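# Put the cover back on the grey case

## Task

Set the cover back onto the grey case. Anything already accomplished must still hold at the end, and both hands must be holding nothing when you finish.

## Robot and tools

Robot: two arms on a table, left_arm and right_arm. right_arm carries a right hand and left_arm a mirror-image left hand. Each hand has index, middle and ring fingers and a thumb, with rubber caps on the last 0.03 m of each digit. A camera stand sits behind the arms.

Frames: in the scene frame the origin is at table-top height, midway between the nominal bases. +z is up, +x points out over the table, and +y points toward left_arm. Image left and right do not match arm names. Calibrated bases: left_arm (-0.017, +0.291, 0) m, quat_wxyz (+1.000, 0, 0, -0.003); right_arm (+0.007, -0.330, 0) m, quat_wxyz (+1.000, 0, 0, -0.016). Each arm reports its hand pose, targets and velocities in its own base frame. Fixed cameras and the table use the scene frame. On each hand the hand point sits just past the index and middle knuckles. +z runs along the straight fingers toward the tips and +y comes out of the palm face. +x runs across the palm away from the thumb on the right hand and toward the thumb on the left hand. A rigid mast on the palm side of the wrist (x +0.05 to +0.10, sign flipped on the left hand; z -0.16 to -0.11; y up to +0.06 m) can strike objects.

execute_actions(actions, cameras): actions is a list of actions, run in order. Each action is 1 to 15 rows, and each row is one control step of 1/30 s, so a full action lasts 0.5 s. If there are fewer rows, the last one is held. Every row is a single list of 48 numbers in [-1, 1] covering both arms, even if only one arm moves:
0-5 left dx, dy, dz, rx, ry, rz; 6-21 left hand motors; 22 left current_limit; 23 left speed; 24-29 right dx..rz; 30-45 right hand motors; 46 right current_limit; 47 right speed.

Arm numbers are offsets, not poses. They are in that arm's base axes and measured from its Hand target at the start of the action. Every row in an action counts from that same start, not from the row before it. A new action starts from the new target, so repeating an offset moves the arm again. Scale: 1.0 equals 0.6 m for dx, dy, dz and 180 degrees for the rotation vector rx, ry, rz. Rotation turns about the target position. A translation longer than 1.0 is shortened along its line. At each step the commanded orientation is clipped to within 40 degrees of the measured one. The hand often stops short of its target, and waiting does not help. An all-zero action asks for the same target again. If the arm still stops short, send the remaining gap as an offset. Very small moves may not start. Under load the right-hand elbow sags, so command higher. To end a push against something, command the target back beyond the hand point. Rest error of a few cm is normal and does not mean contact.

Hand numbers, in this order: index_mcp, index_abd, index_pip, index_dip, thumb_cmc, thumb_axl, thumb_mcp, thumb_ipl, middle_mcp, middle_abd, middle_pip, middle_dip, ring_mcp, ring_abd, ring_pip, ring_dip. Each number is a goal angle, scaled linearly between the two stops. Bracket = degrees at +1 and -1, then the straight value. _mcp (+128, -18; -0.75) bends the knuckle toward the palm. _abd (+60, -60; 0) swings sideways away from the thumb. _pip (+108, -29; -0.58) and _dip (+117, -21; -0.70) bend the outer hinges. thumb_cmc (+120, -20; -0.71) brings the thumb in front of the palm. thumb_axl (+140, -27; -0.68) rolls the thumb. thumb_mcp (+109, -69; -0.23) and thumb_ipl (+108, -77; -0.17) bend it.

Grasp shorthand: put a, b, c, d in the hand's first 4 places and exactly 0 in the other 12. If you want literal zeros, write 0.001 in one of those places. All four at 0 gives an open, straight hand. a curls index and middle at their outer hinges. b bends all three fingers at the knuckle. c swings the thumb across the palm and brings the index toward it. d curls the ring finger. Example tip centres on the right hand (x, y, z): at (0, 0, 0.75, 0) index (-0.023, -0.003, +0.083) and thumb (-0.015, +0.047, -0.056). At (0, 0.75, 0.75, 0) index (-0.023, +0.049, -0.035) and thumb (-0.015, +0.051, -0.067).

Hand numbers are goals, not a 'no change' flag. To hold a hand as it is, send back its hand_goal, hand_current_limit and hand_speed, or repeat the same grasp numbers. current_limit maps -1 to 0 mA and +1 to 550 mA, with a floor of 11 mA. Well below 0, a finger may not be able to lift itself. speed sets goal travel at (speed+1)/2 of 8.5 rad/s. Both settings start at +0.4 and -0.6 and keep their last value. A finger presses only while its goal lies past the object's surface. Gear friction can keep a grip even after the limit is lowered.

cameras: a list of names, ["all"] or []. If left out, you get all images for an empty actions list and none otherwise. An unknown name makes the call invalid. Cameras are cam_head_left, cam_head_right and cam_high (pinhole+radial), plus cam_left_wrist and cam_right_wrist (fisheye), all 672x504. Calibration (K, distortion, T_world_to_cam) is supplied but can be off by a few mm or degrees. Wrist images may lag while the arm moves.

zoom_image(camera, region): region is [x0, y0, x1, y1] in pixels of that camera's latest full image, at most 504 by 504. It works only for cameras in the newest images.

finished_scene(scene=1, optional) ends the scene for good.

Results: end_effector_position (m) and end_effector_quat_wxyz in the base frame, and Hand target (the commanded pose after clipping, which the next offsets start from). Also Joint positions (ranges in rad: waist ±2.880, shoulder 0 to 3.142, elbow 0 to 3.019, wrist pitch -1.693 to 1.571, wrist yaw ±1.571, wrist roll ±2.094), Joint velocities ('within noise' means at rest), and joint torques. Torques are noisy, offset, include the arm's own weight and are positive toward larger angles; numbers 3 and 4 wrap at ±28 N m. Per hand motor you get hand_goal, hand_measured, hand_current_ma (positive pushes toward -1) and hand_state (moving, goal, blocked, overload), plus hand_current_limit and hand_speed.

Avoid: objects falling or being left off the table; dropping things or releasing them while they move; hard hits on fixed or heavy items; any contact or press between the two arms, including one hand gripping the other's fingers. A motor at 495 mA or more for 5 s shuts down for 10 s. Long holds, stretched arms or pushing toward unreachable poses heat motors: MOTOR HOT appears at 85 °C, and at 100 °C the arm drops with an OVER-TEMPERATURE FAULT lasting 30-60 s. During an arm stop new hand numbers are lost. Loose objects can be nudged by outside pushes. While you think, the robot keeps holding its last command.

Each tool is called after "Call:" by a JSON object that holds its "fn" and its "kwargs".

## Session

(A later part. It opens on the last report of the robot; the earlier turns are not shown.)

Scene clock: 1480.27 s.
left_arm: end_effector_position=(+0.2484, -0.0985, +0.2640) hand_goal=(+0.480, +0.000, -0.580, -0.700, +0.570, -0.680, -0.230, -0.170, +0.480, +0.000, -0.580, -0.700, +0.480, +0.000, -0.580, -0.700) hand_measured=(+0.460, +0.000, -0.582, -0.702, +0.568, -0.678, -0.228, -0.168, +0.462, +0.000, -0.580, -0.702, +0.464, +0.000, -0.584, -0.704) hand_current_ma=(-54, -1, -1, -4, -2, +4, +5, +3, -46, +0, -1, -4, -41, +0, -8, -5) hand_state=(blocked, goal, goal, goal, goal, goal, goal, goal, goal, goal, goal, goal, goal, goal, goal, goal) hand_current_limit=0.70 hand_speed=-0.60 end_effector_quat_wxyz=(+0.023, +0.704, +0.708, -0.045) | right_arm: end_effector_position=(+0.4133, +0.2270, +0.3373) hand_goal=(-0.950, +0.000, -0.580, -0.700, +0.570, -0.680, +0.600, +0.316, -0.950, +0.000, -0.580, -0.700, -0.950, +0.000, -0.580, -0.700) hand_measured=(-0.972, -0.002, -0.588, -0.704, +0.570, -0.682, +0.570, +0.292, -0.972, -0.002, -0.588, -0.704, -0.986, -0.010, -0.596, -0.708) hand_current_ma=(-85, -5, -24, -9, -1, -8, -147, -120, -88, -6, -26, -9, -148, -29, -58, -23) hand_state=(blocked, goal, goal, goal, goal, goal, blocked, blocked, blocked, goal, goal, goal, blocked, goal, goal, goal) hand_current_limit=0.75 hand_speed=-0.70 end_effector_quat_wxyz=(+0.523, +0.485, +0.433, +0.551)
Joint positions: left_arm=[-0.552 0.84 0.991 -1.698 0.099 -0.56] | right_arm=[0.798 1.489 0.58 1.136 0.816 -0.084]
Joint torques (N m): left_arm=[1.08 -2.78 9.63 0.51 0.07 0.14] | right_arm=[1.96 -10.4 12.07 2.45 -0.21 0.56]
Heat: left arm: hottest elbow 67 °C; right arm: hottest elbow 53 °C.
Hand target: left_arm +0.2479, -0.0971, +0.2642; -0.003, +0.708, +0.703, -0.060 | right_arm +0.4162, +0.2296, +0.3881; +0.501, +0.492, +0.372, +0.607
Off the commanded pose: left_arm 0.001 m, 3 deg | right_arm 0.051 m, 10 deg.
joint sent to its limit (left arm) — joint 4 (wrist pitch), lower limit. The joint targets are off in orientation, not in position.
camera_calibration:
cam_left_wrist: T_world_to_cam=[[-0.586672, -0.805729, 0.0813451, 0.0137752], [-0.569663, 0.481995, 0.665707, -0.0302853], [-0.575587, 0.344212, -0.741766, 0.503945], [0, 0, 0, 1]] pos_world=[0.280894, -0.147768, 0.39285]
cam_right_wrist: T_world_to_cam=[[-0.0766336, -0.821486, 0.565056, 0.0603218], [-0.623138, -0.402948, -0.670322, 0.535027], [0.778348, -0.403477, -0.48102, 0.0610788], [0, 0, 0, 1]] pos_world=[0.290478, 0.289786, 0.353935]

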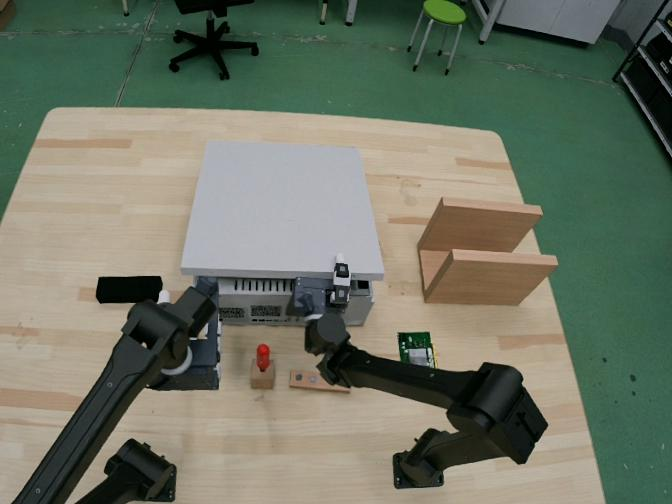

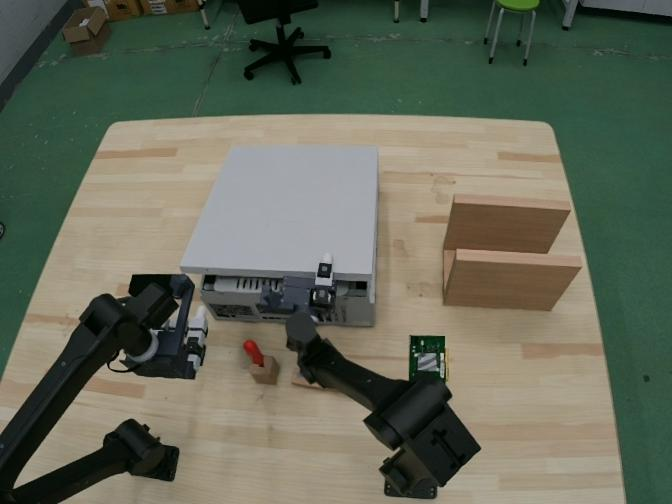

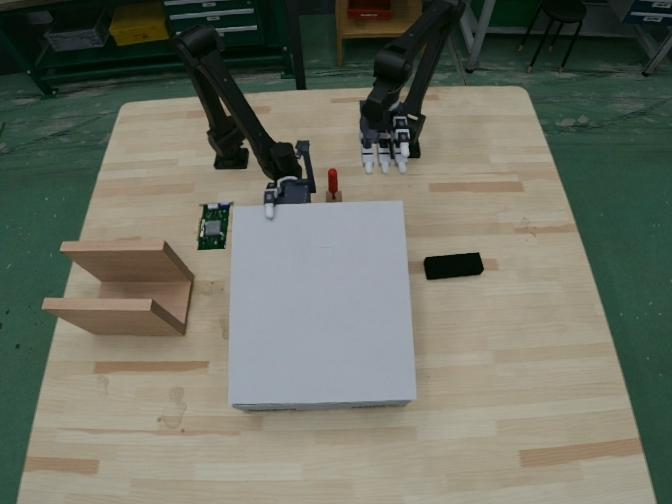

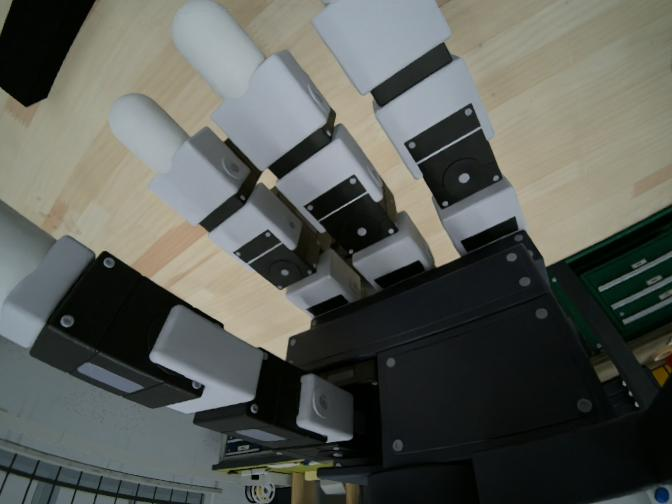

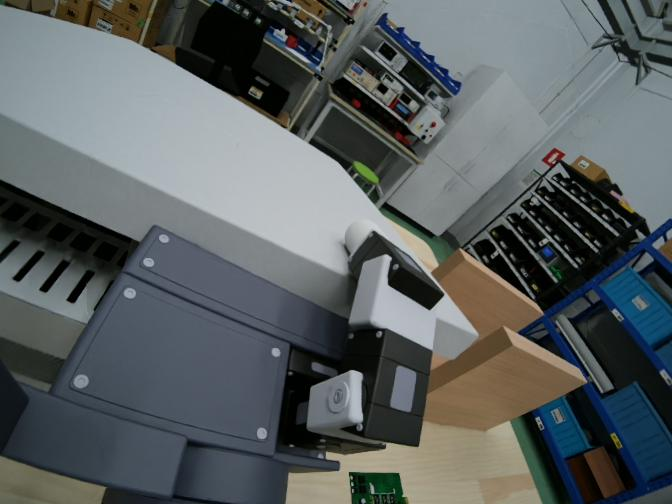

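Call:
{"fn": "execute_actions", "kwargs": {"actions": [[[0.0,-0.075,-0.075,0.03,0,0,0.48,0,-0.58,-0.7,0.57,-0.68,-0.23,-0.17,0.48,0,-0.58,-0.7,0.48,0,-0.58,-0.7,0.7,-0.6,0,0,0,0,0,0,-0.95,0,-0.58,-0.7,0.57,-0.68,0.6,0.317,-0.95,0,-0.58,-0.7,-0.95,0,-0.58,-0.7,0.75,-0.7]],[[0.07,0,0,0,0,0,0.48,0,-0.58,-0.7,0.57,-0.68,-0.23,-0.17,0.48,0,-0.58,-0.7,0.48,0,-0.58,-0.7,0.7,-0.6,0,0,0,0,0,0,-0.95,0,-0.58,-0.7,0.57,-0.68,0.6,0.317,-0.95,0,-0.58,-0.7,-0.95,0,-0.58,-0.7,0.75,-0.7]]], "cameras": ["all"]}}

Call:
{"fn": "zoom_image", "kwargs": {"camera": "cam_head_right", "region": [150, 240, 290, 380]}}

Scene clock: 1504.00 s.
left_arm: end_effector_position=(+0.2741, -0.1317, +0.2002) hand_goal=(+0.480, +0.000, -0.580, -0.700, +0.570, -0.680, -0.230, -0.170, +0.480, +0.000, -0.580, -0.700, +0.480, +0.000, -0.580, -0.700) hand_measured=(+0.460, +0.000, -0.582, -0.702, +0.570, -0.678, -0.228, -0.168, +0.462, +0.000, -0.580, -0.702, +0.464, +0.000, -0.584, -0.704) hand_current_ma=(-50, -1, -1, -4, -1, +4, +5, +3, -43, +0, -1, -4, -40, +0, -8, -5) hand_state=(goal, goal, goal, goal, goal, goal, goal, goal, goal, goal, goal, goal, goal, goal, goal, goal) hand_current_limit=0.70 hand_speed=-0.60 end_effector_quat_wxyz=(-0.064, +0.704, +0.707, -0.029) | right_arm: end_effector_position=(+0.4133, +0.2270, +0.3373) hand_goal=(-0.950, +0.000, -0.580, -0.700, +0.570, -0.680, +0.600, +0.316, -0.950, +0.000, -0.580, -0.700, -0.950, +0.000, -0.580, -0.700) hand_measured=(-0.972, -0.002, -0.588, -0.704, +0.570, -0.682, +0.570, +0.292, -0.972, -0.002, -0.588, -0.704, -0.986, -0.010, -0.596, -0.708) hand_current_ma=(-85, -5, -24, -9, -1, -8, -147, -120, -88, -6, -26, -9, -148, -29, -58, -23) hand_state=(blocked, goal, goal, goal, goal, goal, blocked, blocked, blocked, goal, goal, goal, blocked, goal, goal, goal) hand_current_limit=0.75 hand_speed=-0.70 end_effector_quat_wxyz=(+0.523, +0.485, +0.433, +0.551)
Joint positions: left_arm=[-0.654 1.066 0.962 -1.601 0.041 -0.655] | right_arm=[0.798 1.489 0.58 1.136 0.816 -0.084]
Joint torques (N m): left_arm=[0.85 -5.48 13.07 0.73 -0.16 0.08] | right_arm=[2.08 -10.34 12.08 2.44 -0.21 0.55]
Heat: left arm: hottest elbow 63 °C; right arm: hottest elbow 55 °C.
Hand target: left_arm +0.2899, -0.1421, +0.2192; -0.037, +0.707, +0.705, -0.026 | right_arm +0.4162, +0.2296, +0.3881; +0.501, +0.492, +0.372, +0.607
Off the commanded pose: left_arm 0.027 m, 3 deg | right_arm 0.051 m, 10 deg.
camera_calibration:
cam_left_wrist: T_world_to_cam=[[-0.589256, -0.807616, 0.0230897, 0.0193093], [-0.493041, 0.382081, 0.781617, -0.0145375], [-0.640069, 0.449188, -0.623332, 0.490629], [0, 0, 0, 1]] pos_world=[0.318247, -0.199236, 0.316741]
cam_right_wrist: T_world_to_cam=[[-0.0766336, -0.821486, 0.565056, 0.0603218], [-0.623138, -0.402948, -0.670322, 0.535027], [0.778348, -0.403477, -0.48102, 0.0610788], [0, 0, 0, 1]] pos_world=[0.290478, 0.289786, 0.353935]

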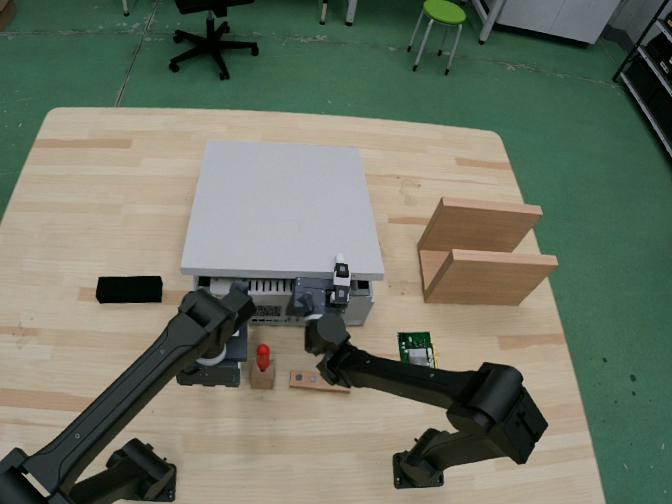

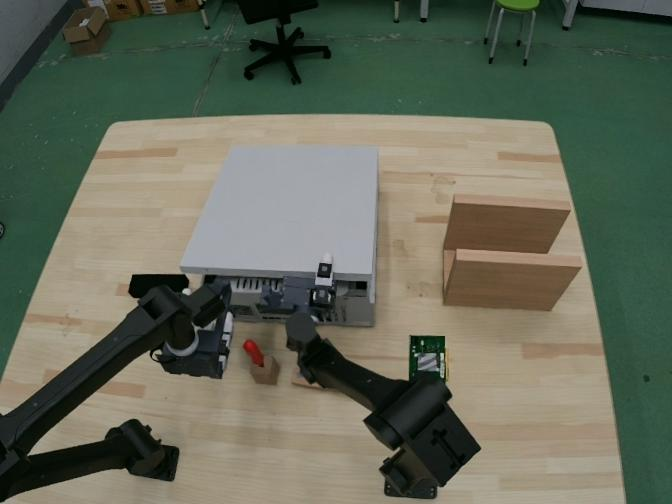

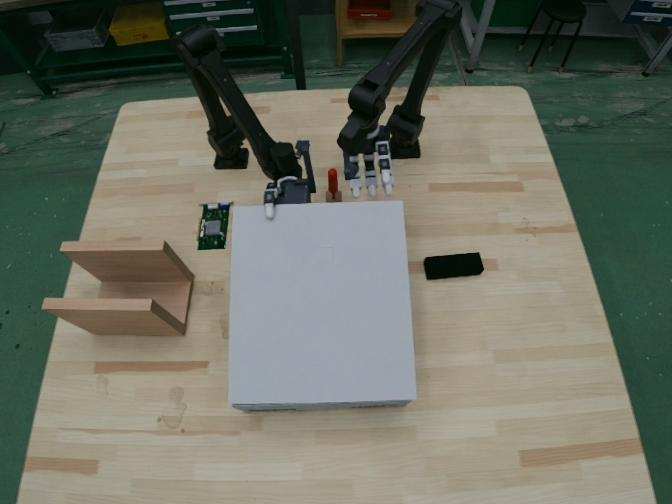

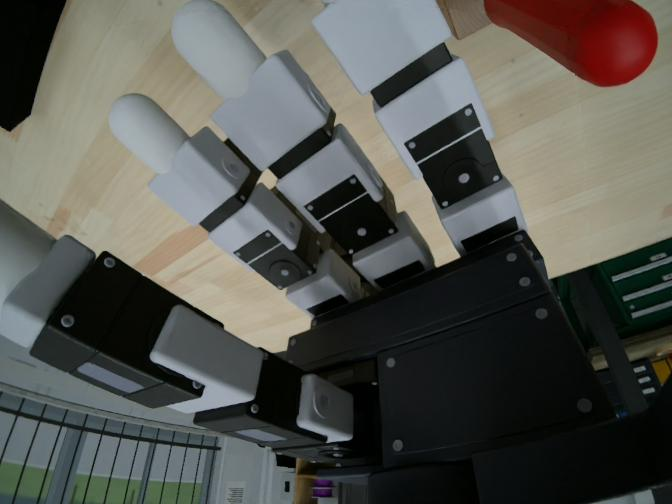

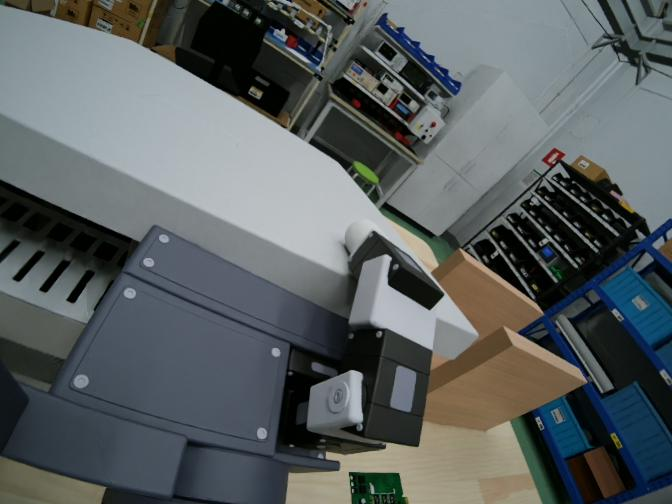

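Scaled by 3.600 from the camera's 672x504 image, which has a finer 960x720 frame.

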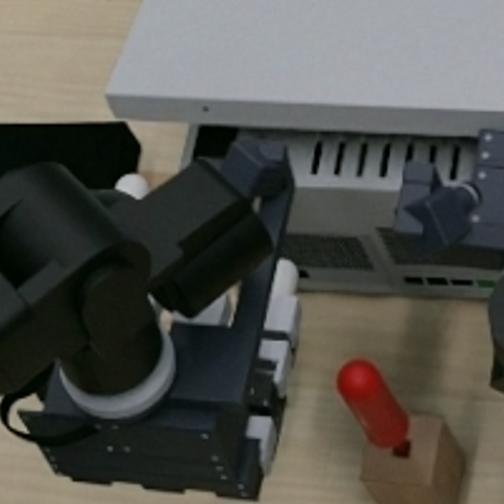

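Call:
{"fn": "execute_actions", "kwargs": {"actions": [[[0.05,-0.013,0.02,0,-0.025,0,0.48,0,-0.58,-0.7,0.57,-0.68,-0.23,-0.17,0.48,0,-0.58,-0.7,0.48,0,-0.58,-0.7,0.7,-0.6,0,0,0,0,0,0,-0.95,0,-0.58,-0.7,0.57,-0.68,0.6,0.317,-0.95,0,-0.58,-0.7,-0.95,0,-0.58,-0.7,0.75,-0.7]]], "cameras": ["cam_left_wrist","cam_head_right","cam_head_left"]}}

Call:
{"fn": "zoom_image", "kwargs": {"camera": "cam_head_right", "region": [150, 240, 290, 380]}}

Scene clock: 1511.70 s.
left_arm: end_effector_position=(+0.3031, -0.1406, +0.2141) hand_goal=(+0.480, +0.000, -0.580, -0.700, +0.570, -0.680, -0.230, -0.170, +0.480, +0.000, -0.580, -0.700, +0.480, +0.000, -0.580, -0.700) hand_measured=(+0.460, +0.000, -0.582, -0.702, +0.570, -0.678, -0.228, -0.168, +0.462, +0.000, -0.580, -0.702, +0.464, +0.000, -0.584, -0.704) hand_current_ma=(-50, -1, -1, -4, -1, +4, +5, +3, -43, +0, -1, -4, -40, +0, -8, -5) hand_state=(goal, goal, goal, goal, goal, goal, goal, goal, goal, goal, goal, goal, goal, goal, goal, goal) hand_current_limit=0.70 hand_speed=-0.60 end_effector_quat_wxyz=(-0.032, +0.706, +0.707, -0.003) | right_arm: end_effector_position=(+0.4133, +0.2270, +0.3373) hand_goal=(-0.950, +0.000, -0.580, -0.700, +0.570, -0.680, +0.600, +0.316, -0.950, +0.000, -0.580, -0.700, -0.950, +0.000, -0.580, -0.700) hand_measured=(-0.972, -0.002, -0.588, -0.704, +0.570, -0.682, +0.570, +0.292, -0.972, -0.002, -0.588, -0.704, -0.986, -0.010, -0.596, -0.708) hand_current_ma=(-85, -5, -24, -9, -1, -8, -147, -120, -88, -6, -26, -9, -148, -29, -58, -23) hand_state=(blocked, goal, goal, goal, goal, goal, blocked, blocked, blocked, goal, goal, goal, blocked, goal, goal, goal) hand_current_limit=0.75 hand_speed=-0.70 end_effector_quat_wxyz=(+0.523, +0.485, +0.433, +0.551)
Joint positions: left_arm=[-0.643 1.093 1.005 -1.546 -0.003 -0.645] | right_arm=[0.798 1.489 0.58 1.136 0.816 -0.084]
Joint torques (N m): left_arm=[0.97 -5.48 13.11 1.03 -0.32 0.11] | right_arm=[1.96 -10.4 12.08 2.44 -0.21 0.56]
Heat: left arm: hottest elbow 62 °C; right arm: hottest elbow 55 °C.
Hand target: left_arm +0.3200, -0.1498, +0.2313; -0.009, +0.708, +0.706, +0.002 | right_arm +0.4162, +0.2296, +0.3881; +0.501, +0.492, +0.372, +0.607
Off the commanded pose: left_arm 0.026 m, 3 deg | right_arm 0.051 m, 10 deg.
camera_calibration:
cam_left_wrist: T_world_to_cam=[[-0.592308, -0.805489, -0.0189317, 0.0392083], [-0.553759, 0.389909, 0.735746, 0.0216321], [-0.585254, 0.446272, -0.676993, 0.51643], [0, 0, 0, 1]] pos_world=[0.337445, -0.207321, 0.334446]
Images, in order (width x height): cam_head_left 672x504, cam_head_right 672x504, cam_left_wrist 672x504.

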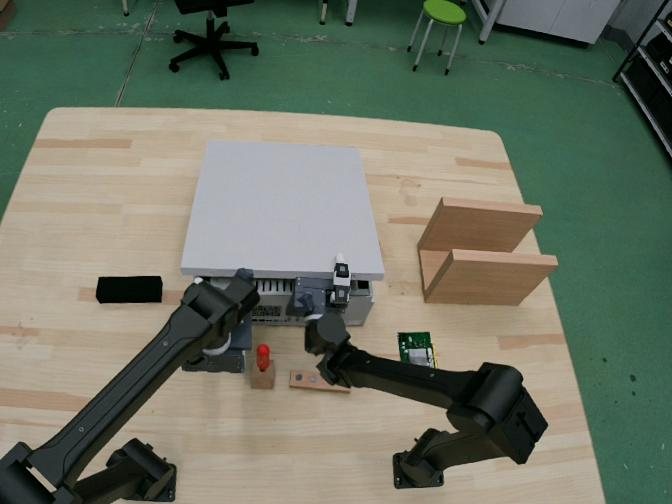

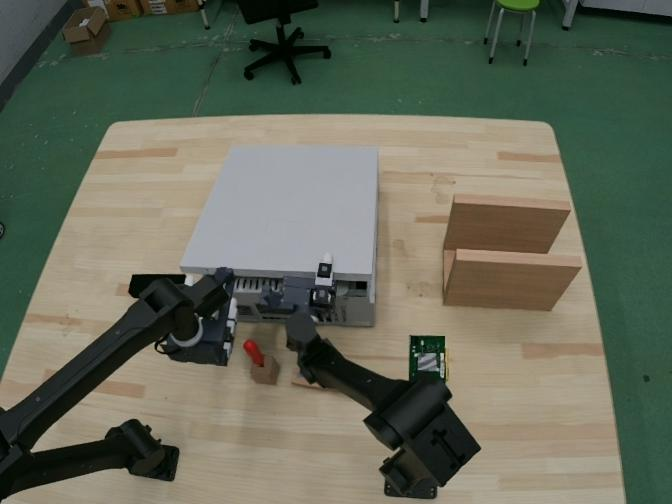

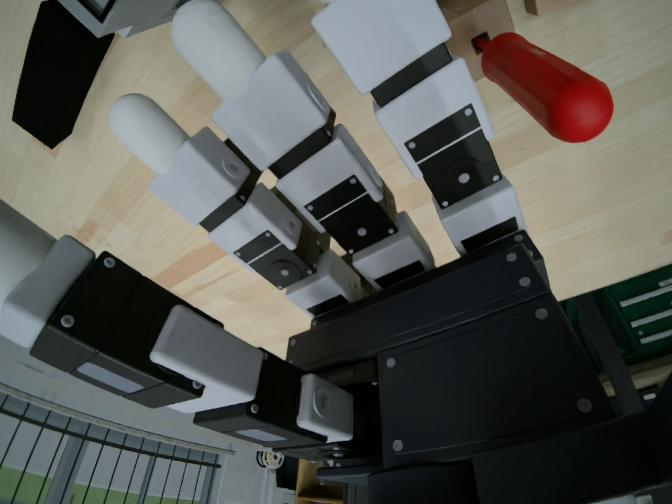

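Scaled by 3.600 from the camera's 672x504 image, which has a finer 960x720 frame.

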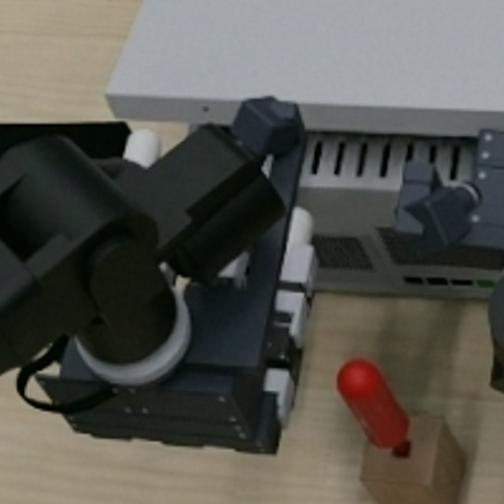

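Call:
{"fn": "execute_actions", "kwargs": {"actions": [[[0.04,0,0.014,0,-0.01,0,0.14,0,-0.066,-0.406,0.57,-0.68,-0.26,-0.2,0.14,0,-0.066,-0.406,0.14,0,-0.066,-0.406,0.7,-0.6,0,0,0,0,0,0,-0.95,0,-0.58,-0.7,0.57,-0.68,0.6,0.317,-0.95,0,-0.58,-0.7,-0.95,0,-0.58,-0.7,0.75,-0.7]]], "cameras": ["cam_left_wrist","cam_head_right","cam_head_left"]}}

Call:
{"fn": "zoom_image", "kwargs": {"camera": "cam_head_right", "region": [150, 240, 290, 380]}}

Call:
{"fn": "zoom_image", "kwargs": {"camera": "cam_head_left", "region": [150, 240, 290, 380]}}

Scene clock: 1533.10 s.
left_arm: end_effector_position=(+0.3261, -0.1402, +0.2208) hand_goal=(+0.140, +0.000, -0.066, -0.406, +0.570, -0.680, -0.260, -0.200, +0.140, +0.000, -0.066, -0.406, +0.140, +0.000, -0.066, -0.406) hand_measured=(+0.134, +0.000, -0.074, -0.410, +0.570, -0.678, -0.250, -0.196, +0.134, +0.000, -0.074, -0.410, +0.134, +0.000, -0.072, -0.410) hand_current_ma=(-13, -1, -17, -6, -1, +4, +29, +9, -11, +0, -14, -5, -10, +0, -13, -6) hand_state=(goal, goal, goal, goal, goal, goal, goal, goal, goal, goal, goal, goal, goal, goal, goal, goal) hand_current_limit=0.70 hand_speed=-0.60 end_effector_quat_wxyz=(-0.022, +0.706, +0.708, +0.008) | right_arm: end_effector_position=(+0.4133, +0.2270, +0.3373) hand_goal=(-0.950, +0.000, -0.580, -0.700, +0.570, -0.680, +0.600, +0.316, -0.950, +0.000, -0.580, -0.700, -0.950, +0.000, -0.580, -0.700) hand_measured=(-0.972, -0.002, -0.588, -0.704, +0.570, -0.682, +0.570, +0.292, -0.972, -0.002, -0.588, -0.704, -0.986, -0.010, -0.596, -0.708) hand_current_ma=(-85, -5, -24, -9, -1, -8, -147, -120, -88, -6, -26, -9, -148, -29, -58, -23) hand_state=(blocked, goal, goal, goal, goal, goal, blocked, blocked, blocked, goal, goal, goal, blocked, goal, goal, goal) hand_current_limit=0.75 hand_speed=-0.70 end_effector_quat_wxyz=(+0.523, +0.485, +0.433, +0.551)
Joint positions: left_arm=[-0.607 1.127 1.041 -1.525 -0.023 -0.61] | right_arm=[0.798 1.489 0.58 1.136 0.816 -0.084]
Joint torques (N m): left_arm=[0.97 -6.07 13.49 1.03 -0.27 0.13] | right_arm=[1.96 -10.34 12.07 2.47 -0.21 0.55]
Heat: left arm: hottest elbow 68 °C; right arm: hottest elbow 56 °C.
Hand target: left_arm +0.3440, -0.1498, +0.2397; +0.002, +0.708, +0.706, +0.013 | right_arm +0.4162, +0.2296, +0.3881; +0.501, +0.492, +0.372, +0.607
Off the commanded pose: left_arm 0.028 m, 3 deg | right_arm 0.051 m, 10 deg.
camera_calibration:
cam_left_wrist: T_world_to_cam=[[-0.591638, -0.805335, -0.0374348, 0.057072], [-0.574991, 0.388957, 0.71979, 0.0396184], [-0.565111, 0.44738, -0.693182, 0.531265], [0, 0, 0, 1]] pos_world=[0.35677, -0.207125, 0.341883]
Images, in order (width x height): cam_head_left 672x504, cam_head_right 672x504, cam_left_wrist 672x504.

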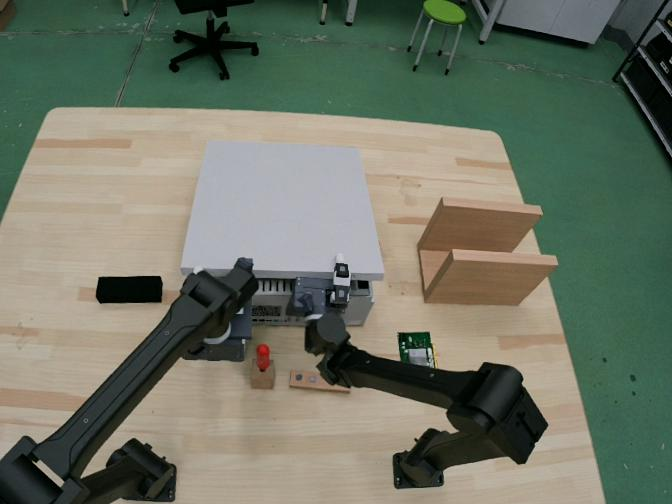

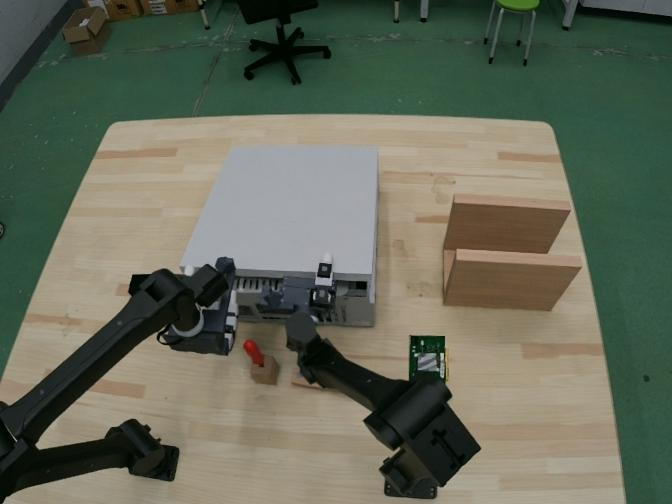

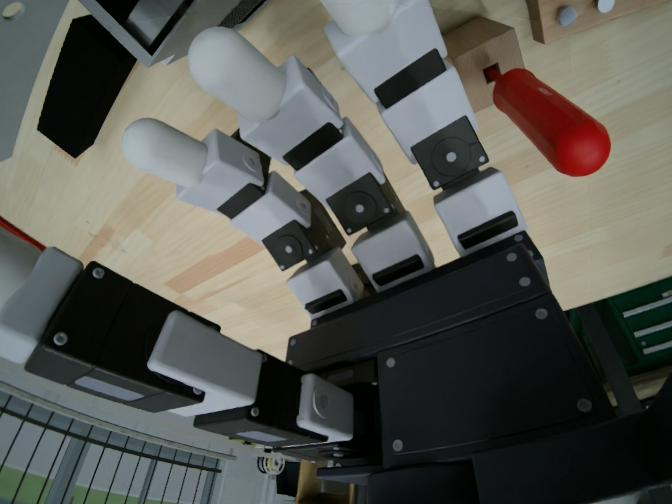

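Scaled by 3.600 from the camera's 672x504 image, which has a finer 960x720 frame.

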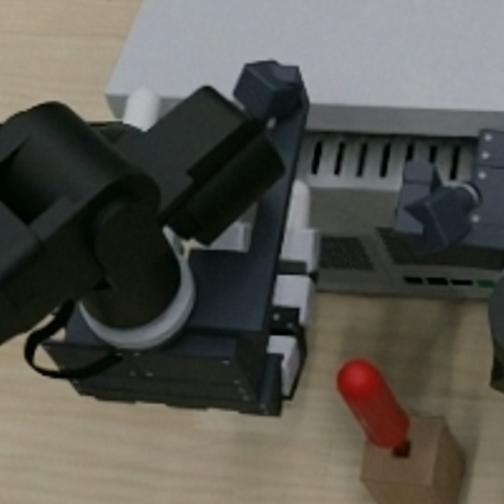

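Scaled by 3.600 from the camera's 672x504 image, which has a finer 960x720 frame.

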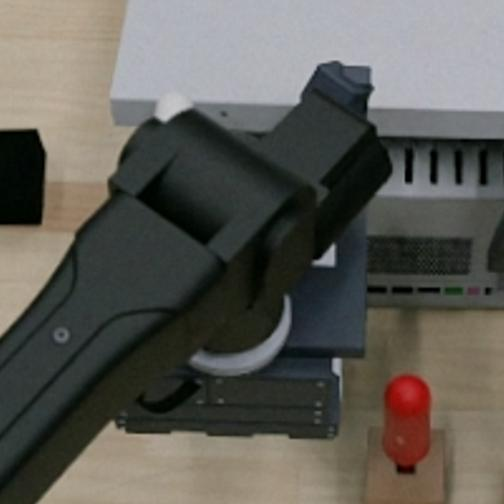

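Call:
{"fn": "execute_actions", "kwargs": {"actions": [[[0.065,0,-0.006,0,0,0,0.14,0,-0.066,-0.406,0.57,-0.68,-0.26,-0.2,0.14,0,-0.066,-0.406,0.14,0,-0.066,-0.406,0.7,-0.6,0,0,0,0,0,0,-0.95,0,-0.58,-0.7,0.57,-0.68,0.6,0.317,-0.95,0,-0.58,-0.7,-0.95,0,-0.58,-0.7,0.75,-0.7]]], "cameras": ["cam_left_wrist","cam_head_right","cam_head_left","cam_high"]}}

Call:
{"fn": "zoom_image", "kwargs": {"camera": "cam_head_right", "region": [150, 240, 290, 380]}}

Call:
{"fn": "zoom_image", "kwargs": {"camera": "cam_head_left", "region": [150, 240, 290, 380]}}

Scene clock: 1541.83 s.
left_arm: end_effector_position=(+0.3658, -0.1407, +0.2174) hand_goal=(+0.140, +0.000, -0.066, -0.406, +0.570, -0.680, -0.260, -0.200, +0.140, +0.000, -0.066, -0.406, +0.140, +0.000, -0.066, -0.406) hand_measured=(+0.132, +0.000, -0.074, -0.410, +0.570, -0.678, -0.250, -0.196, +0.134, +0.000, -0.074, -0.410, +0.134, +0.000, -0.072, -0.410) hand_current_ma=(-15, -1, -17, -6, +0, +4, +28, +9, -13, +0, -14, -5, -12, +0, -13, -6) hand_state=(goal, goal, goal, goal, goal, goal, goal, goal, goal, goal, goal, goal, goal, goal, goal, goal) hand_current_limit=0.70 hand_speed=-0.60 end_effector_quat_wxyz=(-0.021, +0.705, +0.709, +0.008) | right_arm: end_effector_position=(+0.4133, +0.2270, +0.3373) hand_goal=(-0.950, +0.000, -0.580, -0.700, +0.570, -0.680, +0.600, +0.316, -0.950, +0.000, -0.580, -0.700, -0.950, +0.000, -0.580, -0.700) hand_measured=(-0.972, -0.002, -0.588, -0.704, +0.570, -0.682, +0.570, +0.292, -0.972, -0.002, -0.588, -0.704, -0.986, -0.010, -0.596, -0.708) hand_current_ma=(-85, -5, -24, -9, -1, -8, -147, -120, -88, -6, -26, -9, -148, -29, -58, -23) hand_state=(blocked, goal, goal, goal, goal, goal, blocked, blocked, blocked, goal, goal, goal, blocked, goal, goal, goal) hand_current_limit=0.75 hand_speed=-0.70 end_effector_quat_wxyz=(+0.523, +0.485, +0.433, +0.551)
Joint positions: left_arm=[-0.54 1.219 1.103 -1.493 -0.026 -0.545] | right_arm=[0.798 1.489 0.58 1.136 0.816 -0.084]
Joint torques (N m): left_arm=[0.73 -7.82 13.35 0.95 -0.12 0.06] | right_arm=[1.9 -10.34 12.08 2.48 -0.21 0.55]
Heat: left arm: hottest elbow 67 °C; right arm: hottest elbow 56 °C.
Hand target: left_arm +0.3830, -0.1499, +0.2361; +0.002, +0.708, +0.706, +0.013 | right_arm +0.4162, +0.2296, +0.3881; +0.501, +0.492, +0.372, +0.607
Off the commanded pose: left_arm 0.027 m, 3 deg | right_arm 0.051 m, 10 deg.
camera_calibration:
cam_left_wrist: T_world_to_cam=[[-0.589804, -0.806667, -0.0376772, 0.079274], [-0.576782, 0.388148, 0.718793, 0.065812], [-0.565203, 0.445678, -0.694202, 0.551571], [0, 0, 0, 1]] pos_world=[0.396465, -0.207421, 0.338584]
Images, in order (width x height): cam_head_left 672x504, cam_head_right 672x504, cam_high 672x504, cam_left_wrist 672x504.

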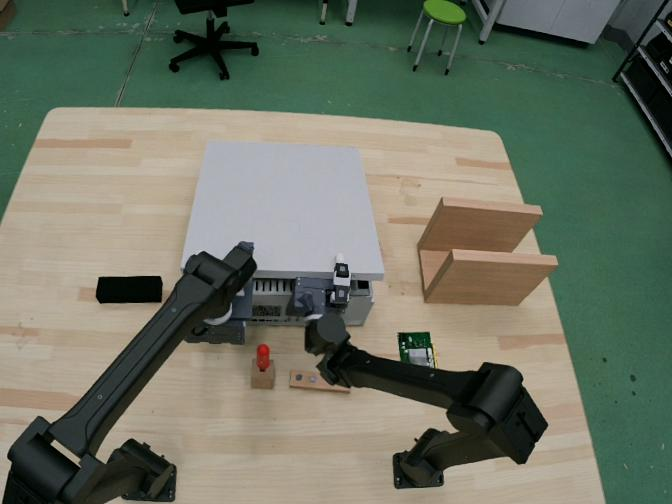

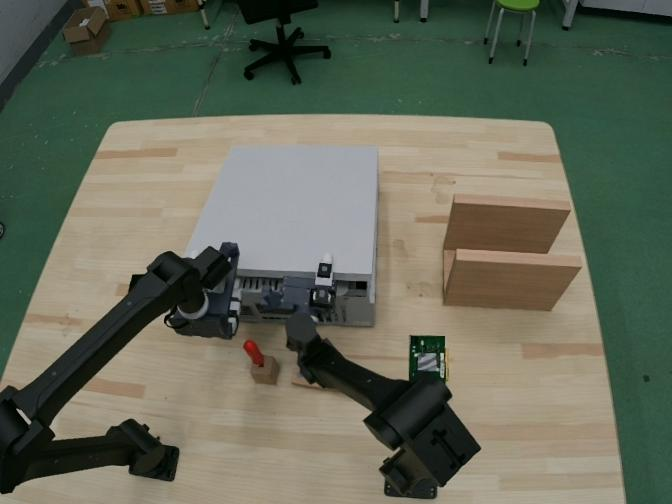

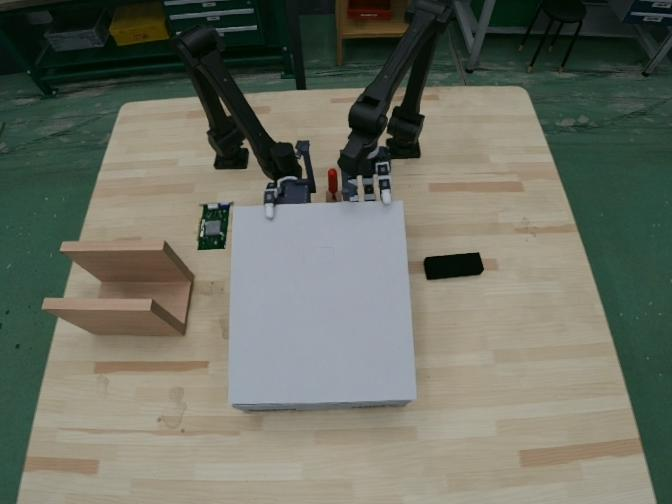

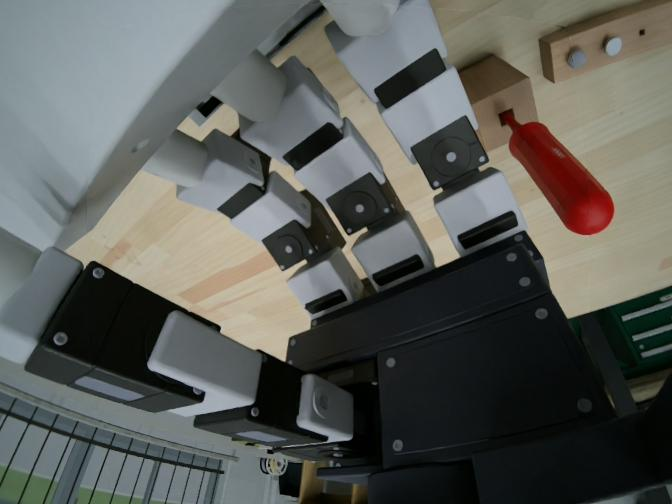

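Scaled by 3.600 from the camera's 672x504 image, which has a finer 960x720 frame.

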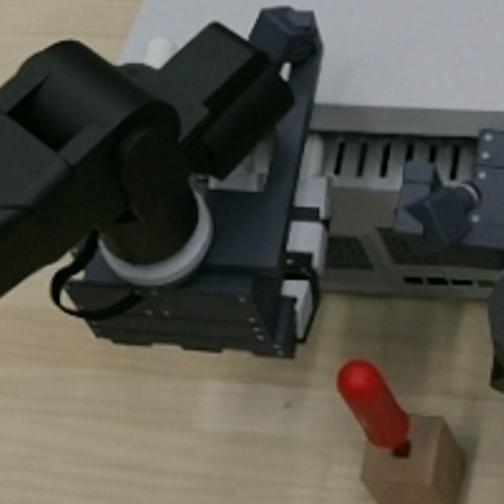

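Scaled by 3.600 from the camera's 672x504 image, which has a finer 960x720 frame.

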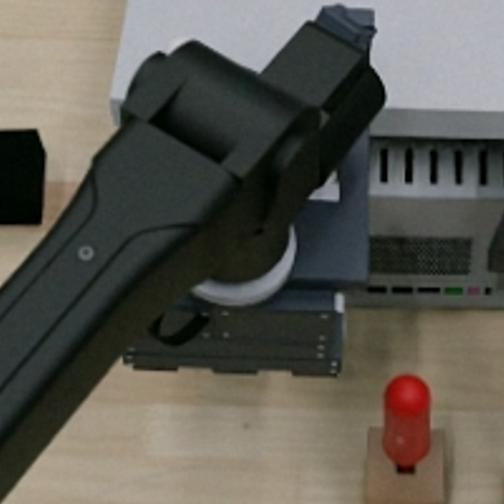

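Call:
{"fn": "execute_actions", "kwargs": {"actions": [[[0,0,0,0,0,0,0.3,0,-0.066,-0.406,0.57,-0.68,-0.05,-0.17,0.3,0,-0.066,-0.406,0.3,0,-0.066,-0.406,0.6,-0.8,0,0,0,0,0,0,-0.95,0,-0.58,-0.7,0.57,-0.68,0.6,0.317,-0.95,0,-0.58,-0.7,-0.95,0,-0.58,-0.7,0.75,-0.7]]], "cameras": ["cam_left_wrist"]}}

Call:
{"fn": "zoom_image", "kwargs": {"camera": "cam_left_wrist", "region": [0, 0, 450, 400]}}

Scene clock: 1550.73 s.
left_arm: end_effector_position=(+0.3665, -0.1413, +0.2187) hand_goal=(+0.300, +0.000, -0.066, -0.406, +0.570, -0.680, -0.050, -0.170, +0.300, +0.000, -0.066, -0.406, +0.300, +0.000, -0.066, -0.406) hand_measured=(+0.248, +0.000, -0.086, -0.412, +0.570, -0.678, -0.132, -0.184, +0.266, +0.000, -0.082, -0.412, +0.280, +0.000, -0.074, -0.410) hand_current_ma=(-175, -1, -51, -12, -1, +3, -399, -48, -103, +0, -36, -10, -50, +0, -15, -6) hand_state=(blocked, goal, blocked, goal, goal, goal, blocked, goal, blocked, goal, goal, goal, goal, goal, goal, goal) hand_current_limit=0.60 hand_speed=-0.80 end_effector_quat_wxyz=(-0.020, +0.706, +0.708, +0.008) | right_arm: end_effector_position=(+0.4134, +0.2271, +0.3371) hand_goal=(-0.950, +0.000, -0.580, -0.700, +0.570, -0.680, +0.600, +0.316, -0.950, +0.000, -0.580, -0.700, -0.950, +0.000, -0.580, -0.700) hand_measured=(-0.972, -0.002, -0.588, -0.704, +0.570, -0.682, +0.570, +0.292, -0.972, -0.002, -0.588, -0.704, -0.986, -0.010, -0.596, -0.708) hand_current_ma=(-84, -5, -24, -9, -1, -8, -147, -120, -88, -6, -25, -9, -148, -29, -55, -23) hand_state=(blocked, goal, goal, goal, goal, goal, blocked, blocked, blocked, goal, goal, goal, blocked, goal, goal, goal) hand_current_limit=0.75 hand_speed=-0.70 end_effector_quat_wxyz=(+0.523, +0.485, +0.433, +0.551)
Joint positions: left_arm=[-0.54 1.219 1.106 -1.493 -0.026 -0.544] | right_arm=[0.798 1.489 0.58 1.135 0.816 -0.083]
Joint torques (N m): left_arm=[0.79 -7.88 13.18 0.95 -0.12 0.09] | right_arm=[2.02 -10.23 12.08 2.48 -0.21 0.55]
Heat: left arm: hottest elbow 68 °C; right arm: hottest elbow 57 °C.
Hand target: left_arm +0.3830, -0.1499, +0.2361; +0.002, +0.708, +0.706, +0.013 | right_arm +0.4163, +0.2296, +0.3881; +0.501, +0.492, +0.372, +0.607
Off the commanded pose: left_arm 0.026 m, 3 deg | right_arm 0.051 m, 10 deg.
camera_calibration:
cam_left_wrist: T_world_to_cam=[[-0.590614, -0.806083, -0.0374944, 0.0796247], [-0.578018, 0.390175, 0.7167, 0.0667377], [-0.56309, 0.444966, -0.696372, 0.552765], [0, 0, 0, 1]] pos_world=[0.39686, -0.207817, 0.340085]
Images, in order (width x height): cam_left_wrist 672x504.

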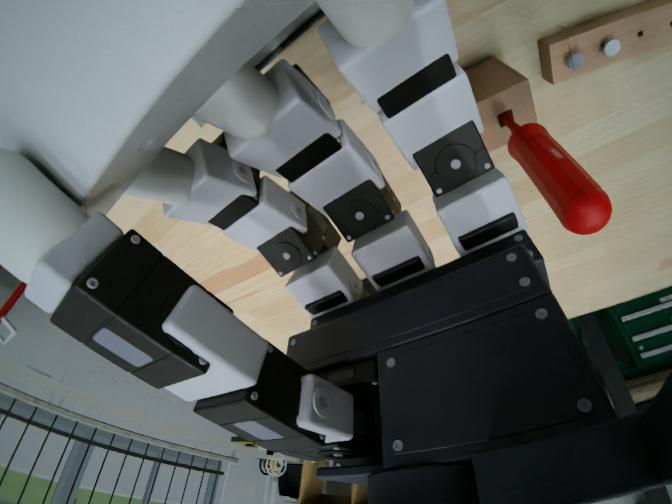

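Scaled by 1.120 from the camera's 672x504 image, which has a finer 960x720 frame.

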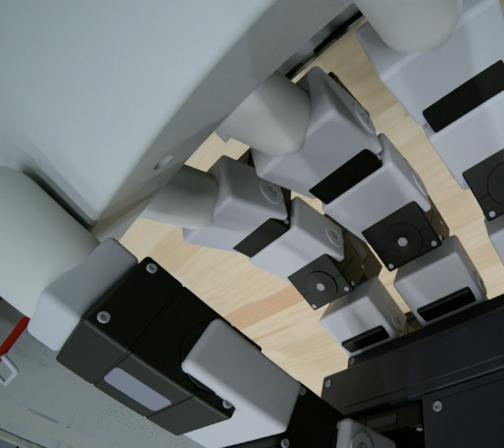

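Call:
{"fn": "execute_actions", "kwargs": {"actions": [[[0,0,0.01,0,0,0,0.4,0,-0.066,-0.406,0.57,-0.68,0.0,-0.17,0.4,0,-0.066,-0.406,0.4,0,-0.066,-0.406,0.7,-0.8,0,0,-0.01,0,0,0,-0.95,0,-0.58,-0.7,0.57,-0.68,0.3,0.1,-0.95,0,-0.58,-0.7,-0.95,0,-0.58,-0.7,0.75,-0.7]],[[0,0,0.005,0,0,0,0.4,0,-0.066,-0.406,0.57,-0.68,0.0,-0.17,0.4,0,-0.066,-0.406,0.4,0,-0.066,-0.406,0.7,-0.8,0,0,-0.02,-0.01,0,0,-0.95,0,-0.58,-0.7,0.57,-0.68,-0.23,-0.17,-0.95,0,-0.58,-0.7,-0.95,0,-0.58,-0.7,0.75,-0.7]]], "cameras": ["all"]}}

Scene clock: 1559.43 s.
left_arm: end_effector_position=(+0.3705, -0.1432, +0.2242) hand_goal=(+0.400, +0.000, -0.066, -0.406, +0.570, -0.680, +0.000, -0.170, +0.400, +0.000, -0.066, -0.406, +0.400, +0.000, -0.066, -0.406) hand_measured=(+0.272, +0.000, -0.098, -0.418, +0.568, -0.678, -0.124, -0.190, +0.294, +0.000, -0.096, -0.420, +0.312, +0.000, -0.090, -0.418) hand_current_ma=(-467, -1, -89, -27, -4, +3, -468, -71, -424, +0, -84, -31, -341, +0, -64, -28) hand_state=(blocked, goal, blocked, goal, goal, goal, blocked, blocked, blocked, goal, blocked, goal, blocked, goal, blocked, goal) hand_current_limit=0.70 hand_speed=-0.80 end_effector_quat_wxyz=(-0.014, +0.705, +0.709, +0.010) | right_arm: end_effector_position=(+0.4125, +0.2254, +0.3389) hand_goal=(-0.950, +0.000, -0.580, -0.700, +0.570, -0.680, -0.230, -0.170, -0.950, +0.000, -0.580, -0.700, -0.950, +0.000, -0.580, -0.700) hand_measured=(-0.972, -0.002, -0.588, -0.704, +0.570, -0.682, -0.228, -0.168, -0.976, -0.002, -0.590, -0.704, -0.996, -0.012, -0.602, -0.708) hand_current_ma=(-84, -5, -24, -9, -1, -7, +5, +7, -102, -7, -35, -9, -193, -32, -79, -23) hand_state=(blocked, goal, goal, goal, goal, goal, goal, goal, blocked, goal, goal, goal, blocked, goal, blocked, goal) hand_current_limit=0.75 hand_speed=-0.70 end_effector_quat_wxyz=(+0.517, +0.487, +0.422, +0.563)
Joint positions: left_arm=[-0.539 1.221 1.121 -1.493 -0.026 -0.544] | right_arm=[0.798 1.495 0.582 1.159 0.811 -0.066]
Joint torques (N m): left_arm=[0.73 -8.35 13.71 0.05 -0.11 0.09] | right_arm=[1.55 -7.71 10.51 3.64 -0.44 0.14]
Heat: left arm: hottest elbow 70 °C; right arm: hottest elbow 57 °C.
Hand target: left_arm +0.3831, -0.1498, +0.2451; +0.002, +0.708, +0.706, +0.013 | right_arm +0.4162, +0.2296, +0.3700; +0.509, +0.484, +0.381, +0.601
Off the commanded pose: left_arm 0.025 m, 2 deg | right_arm 0.032 m, 6 deg.
camera_calibration:
cam_left_wrist: T_world_to_cam=[[-0.589314, -0.806983, -0.0385681, 0.08029], [-0.585712, 0.39387, 0.708384, 0.0709701], [-0.556463, 0.44005, -0.704773, 0.558435], [0, 0, 0, 1]] pos_world=[0.399633, -0.2089, 0.346392]
cam_right_wrist: T_world_to_cam=[[-0.0784577, -0.839068, 0.538339, 0.0718582], [-0.609945, -0.386735, -0.691667, 0.532967], [0.78855, -0.382624, -0.481443, 0.0530902], [0, 0, 0, 1]] pos_world=[0.288854, 0.286724, 0.355512]

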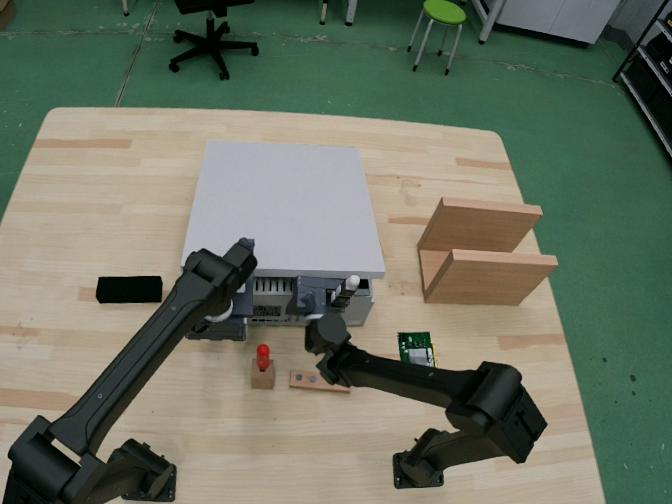

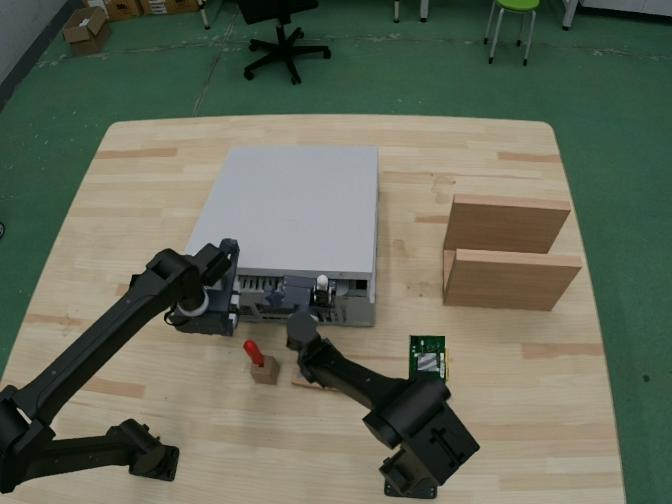

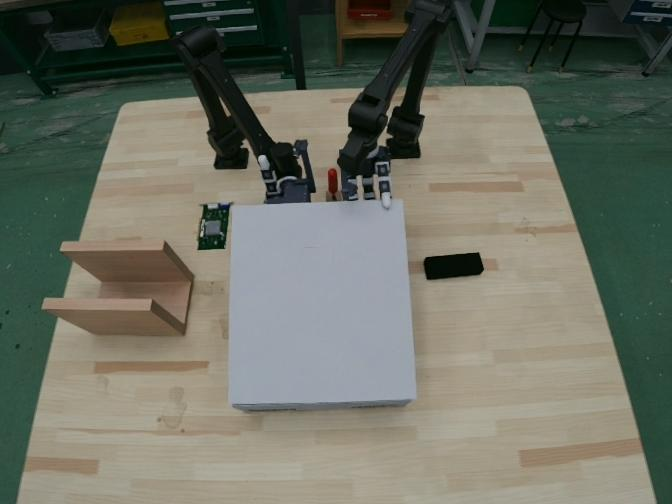

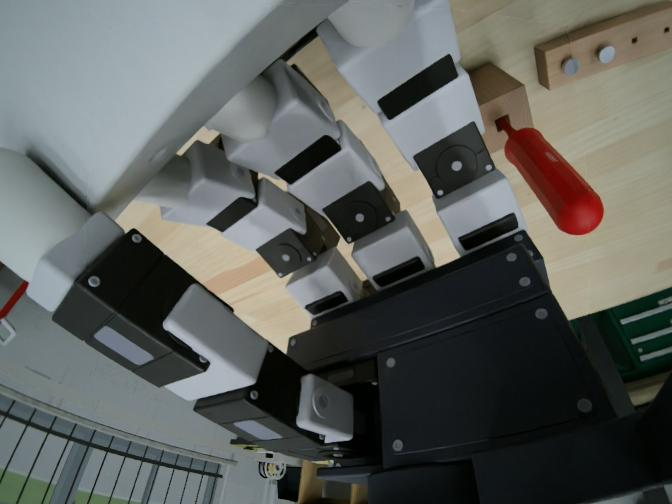

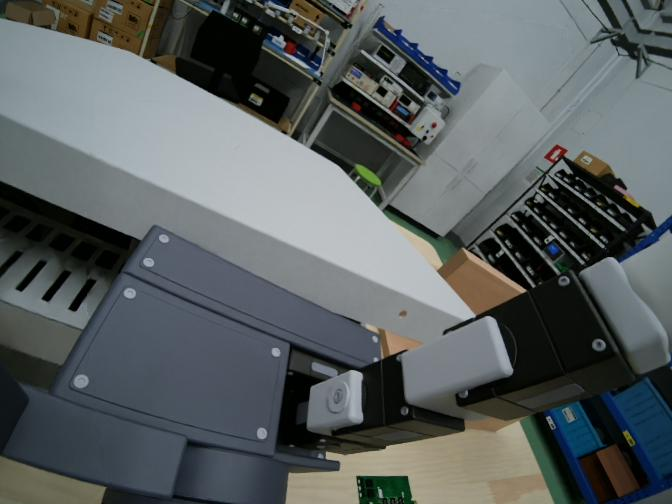

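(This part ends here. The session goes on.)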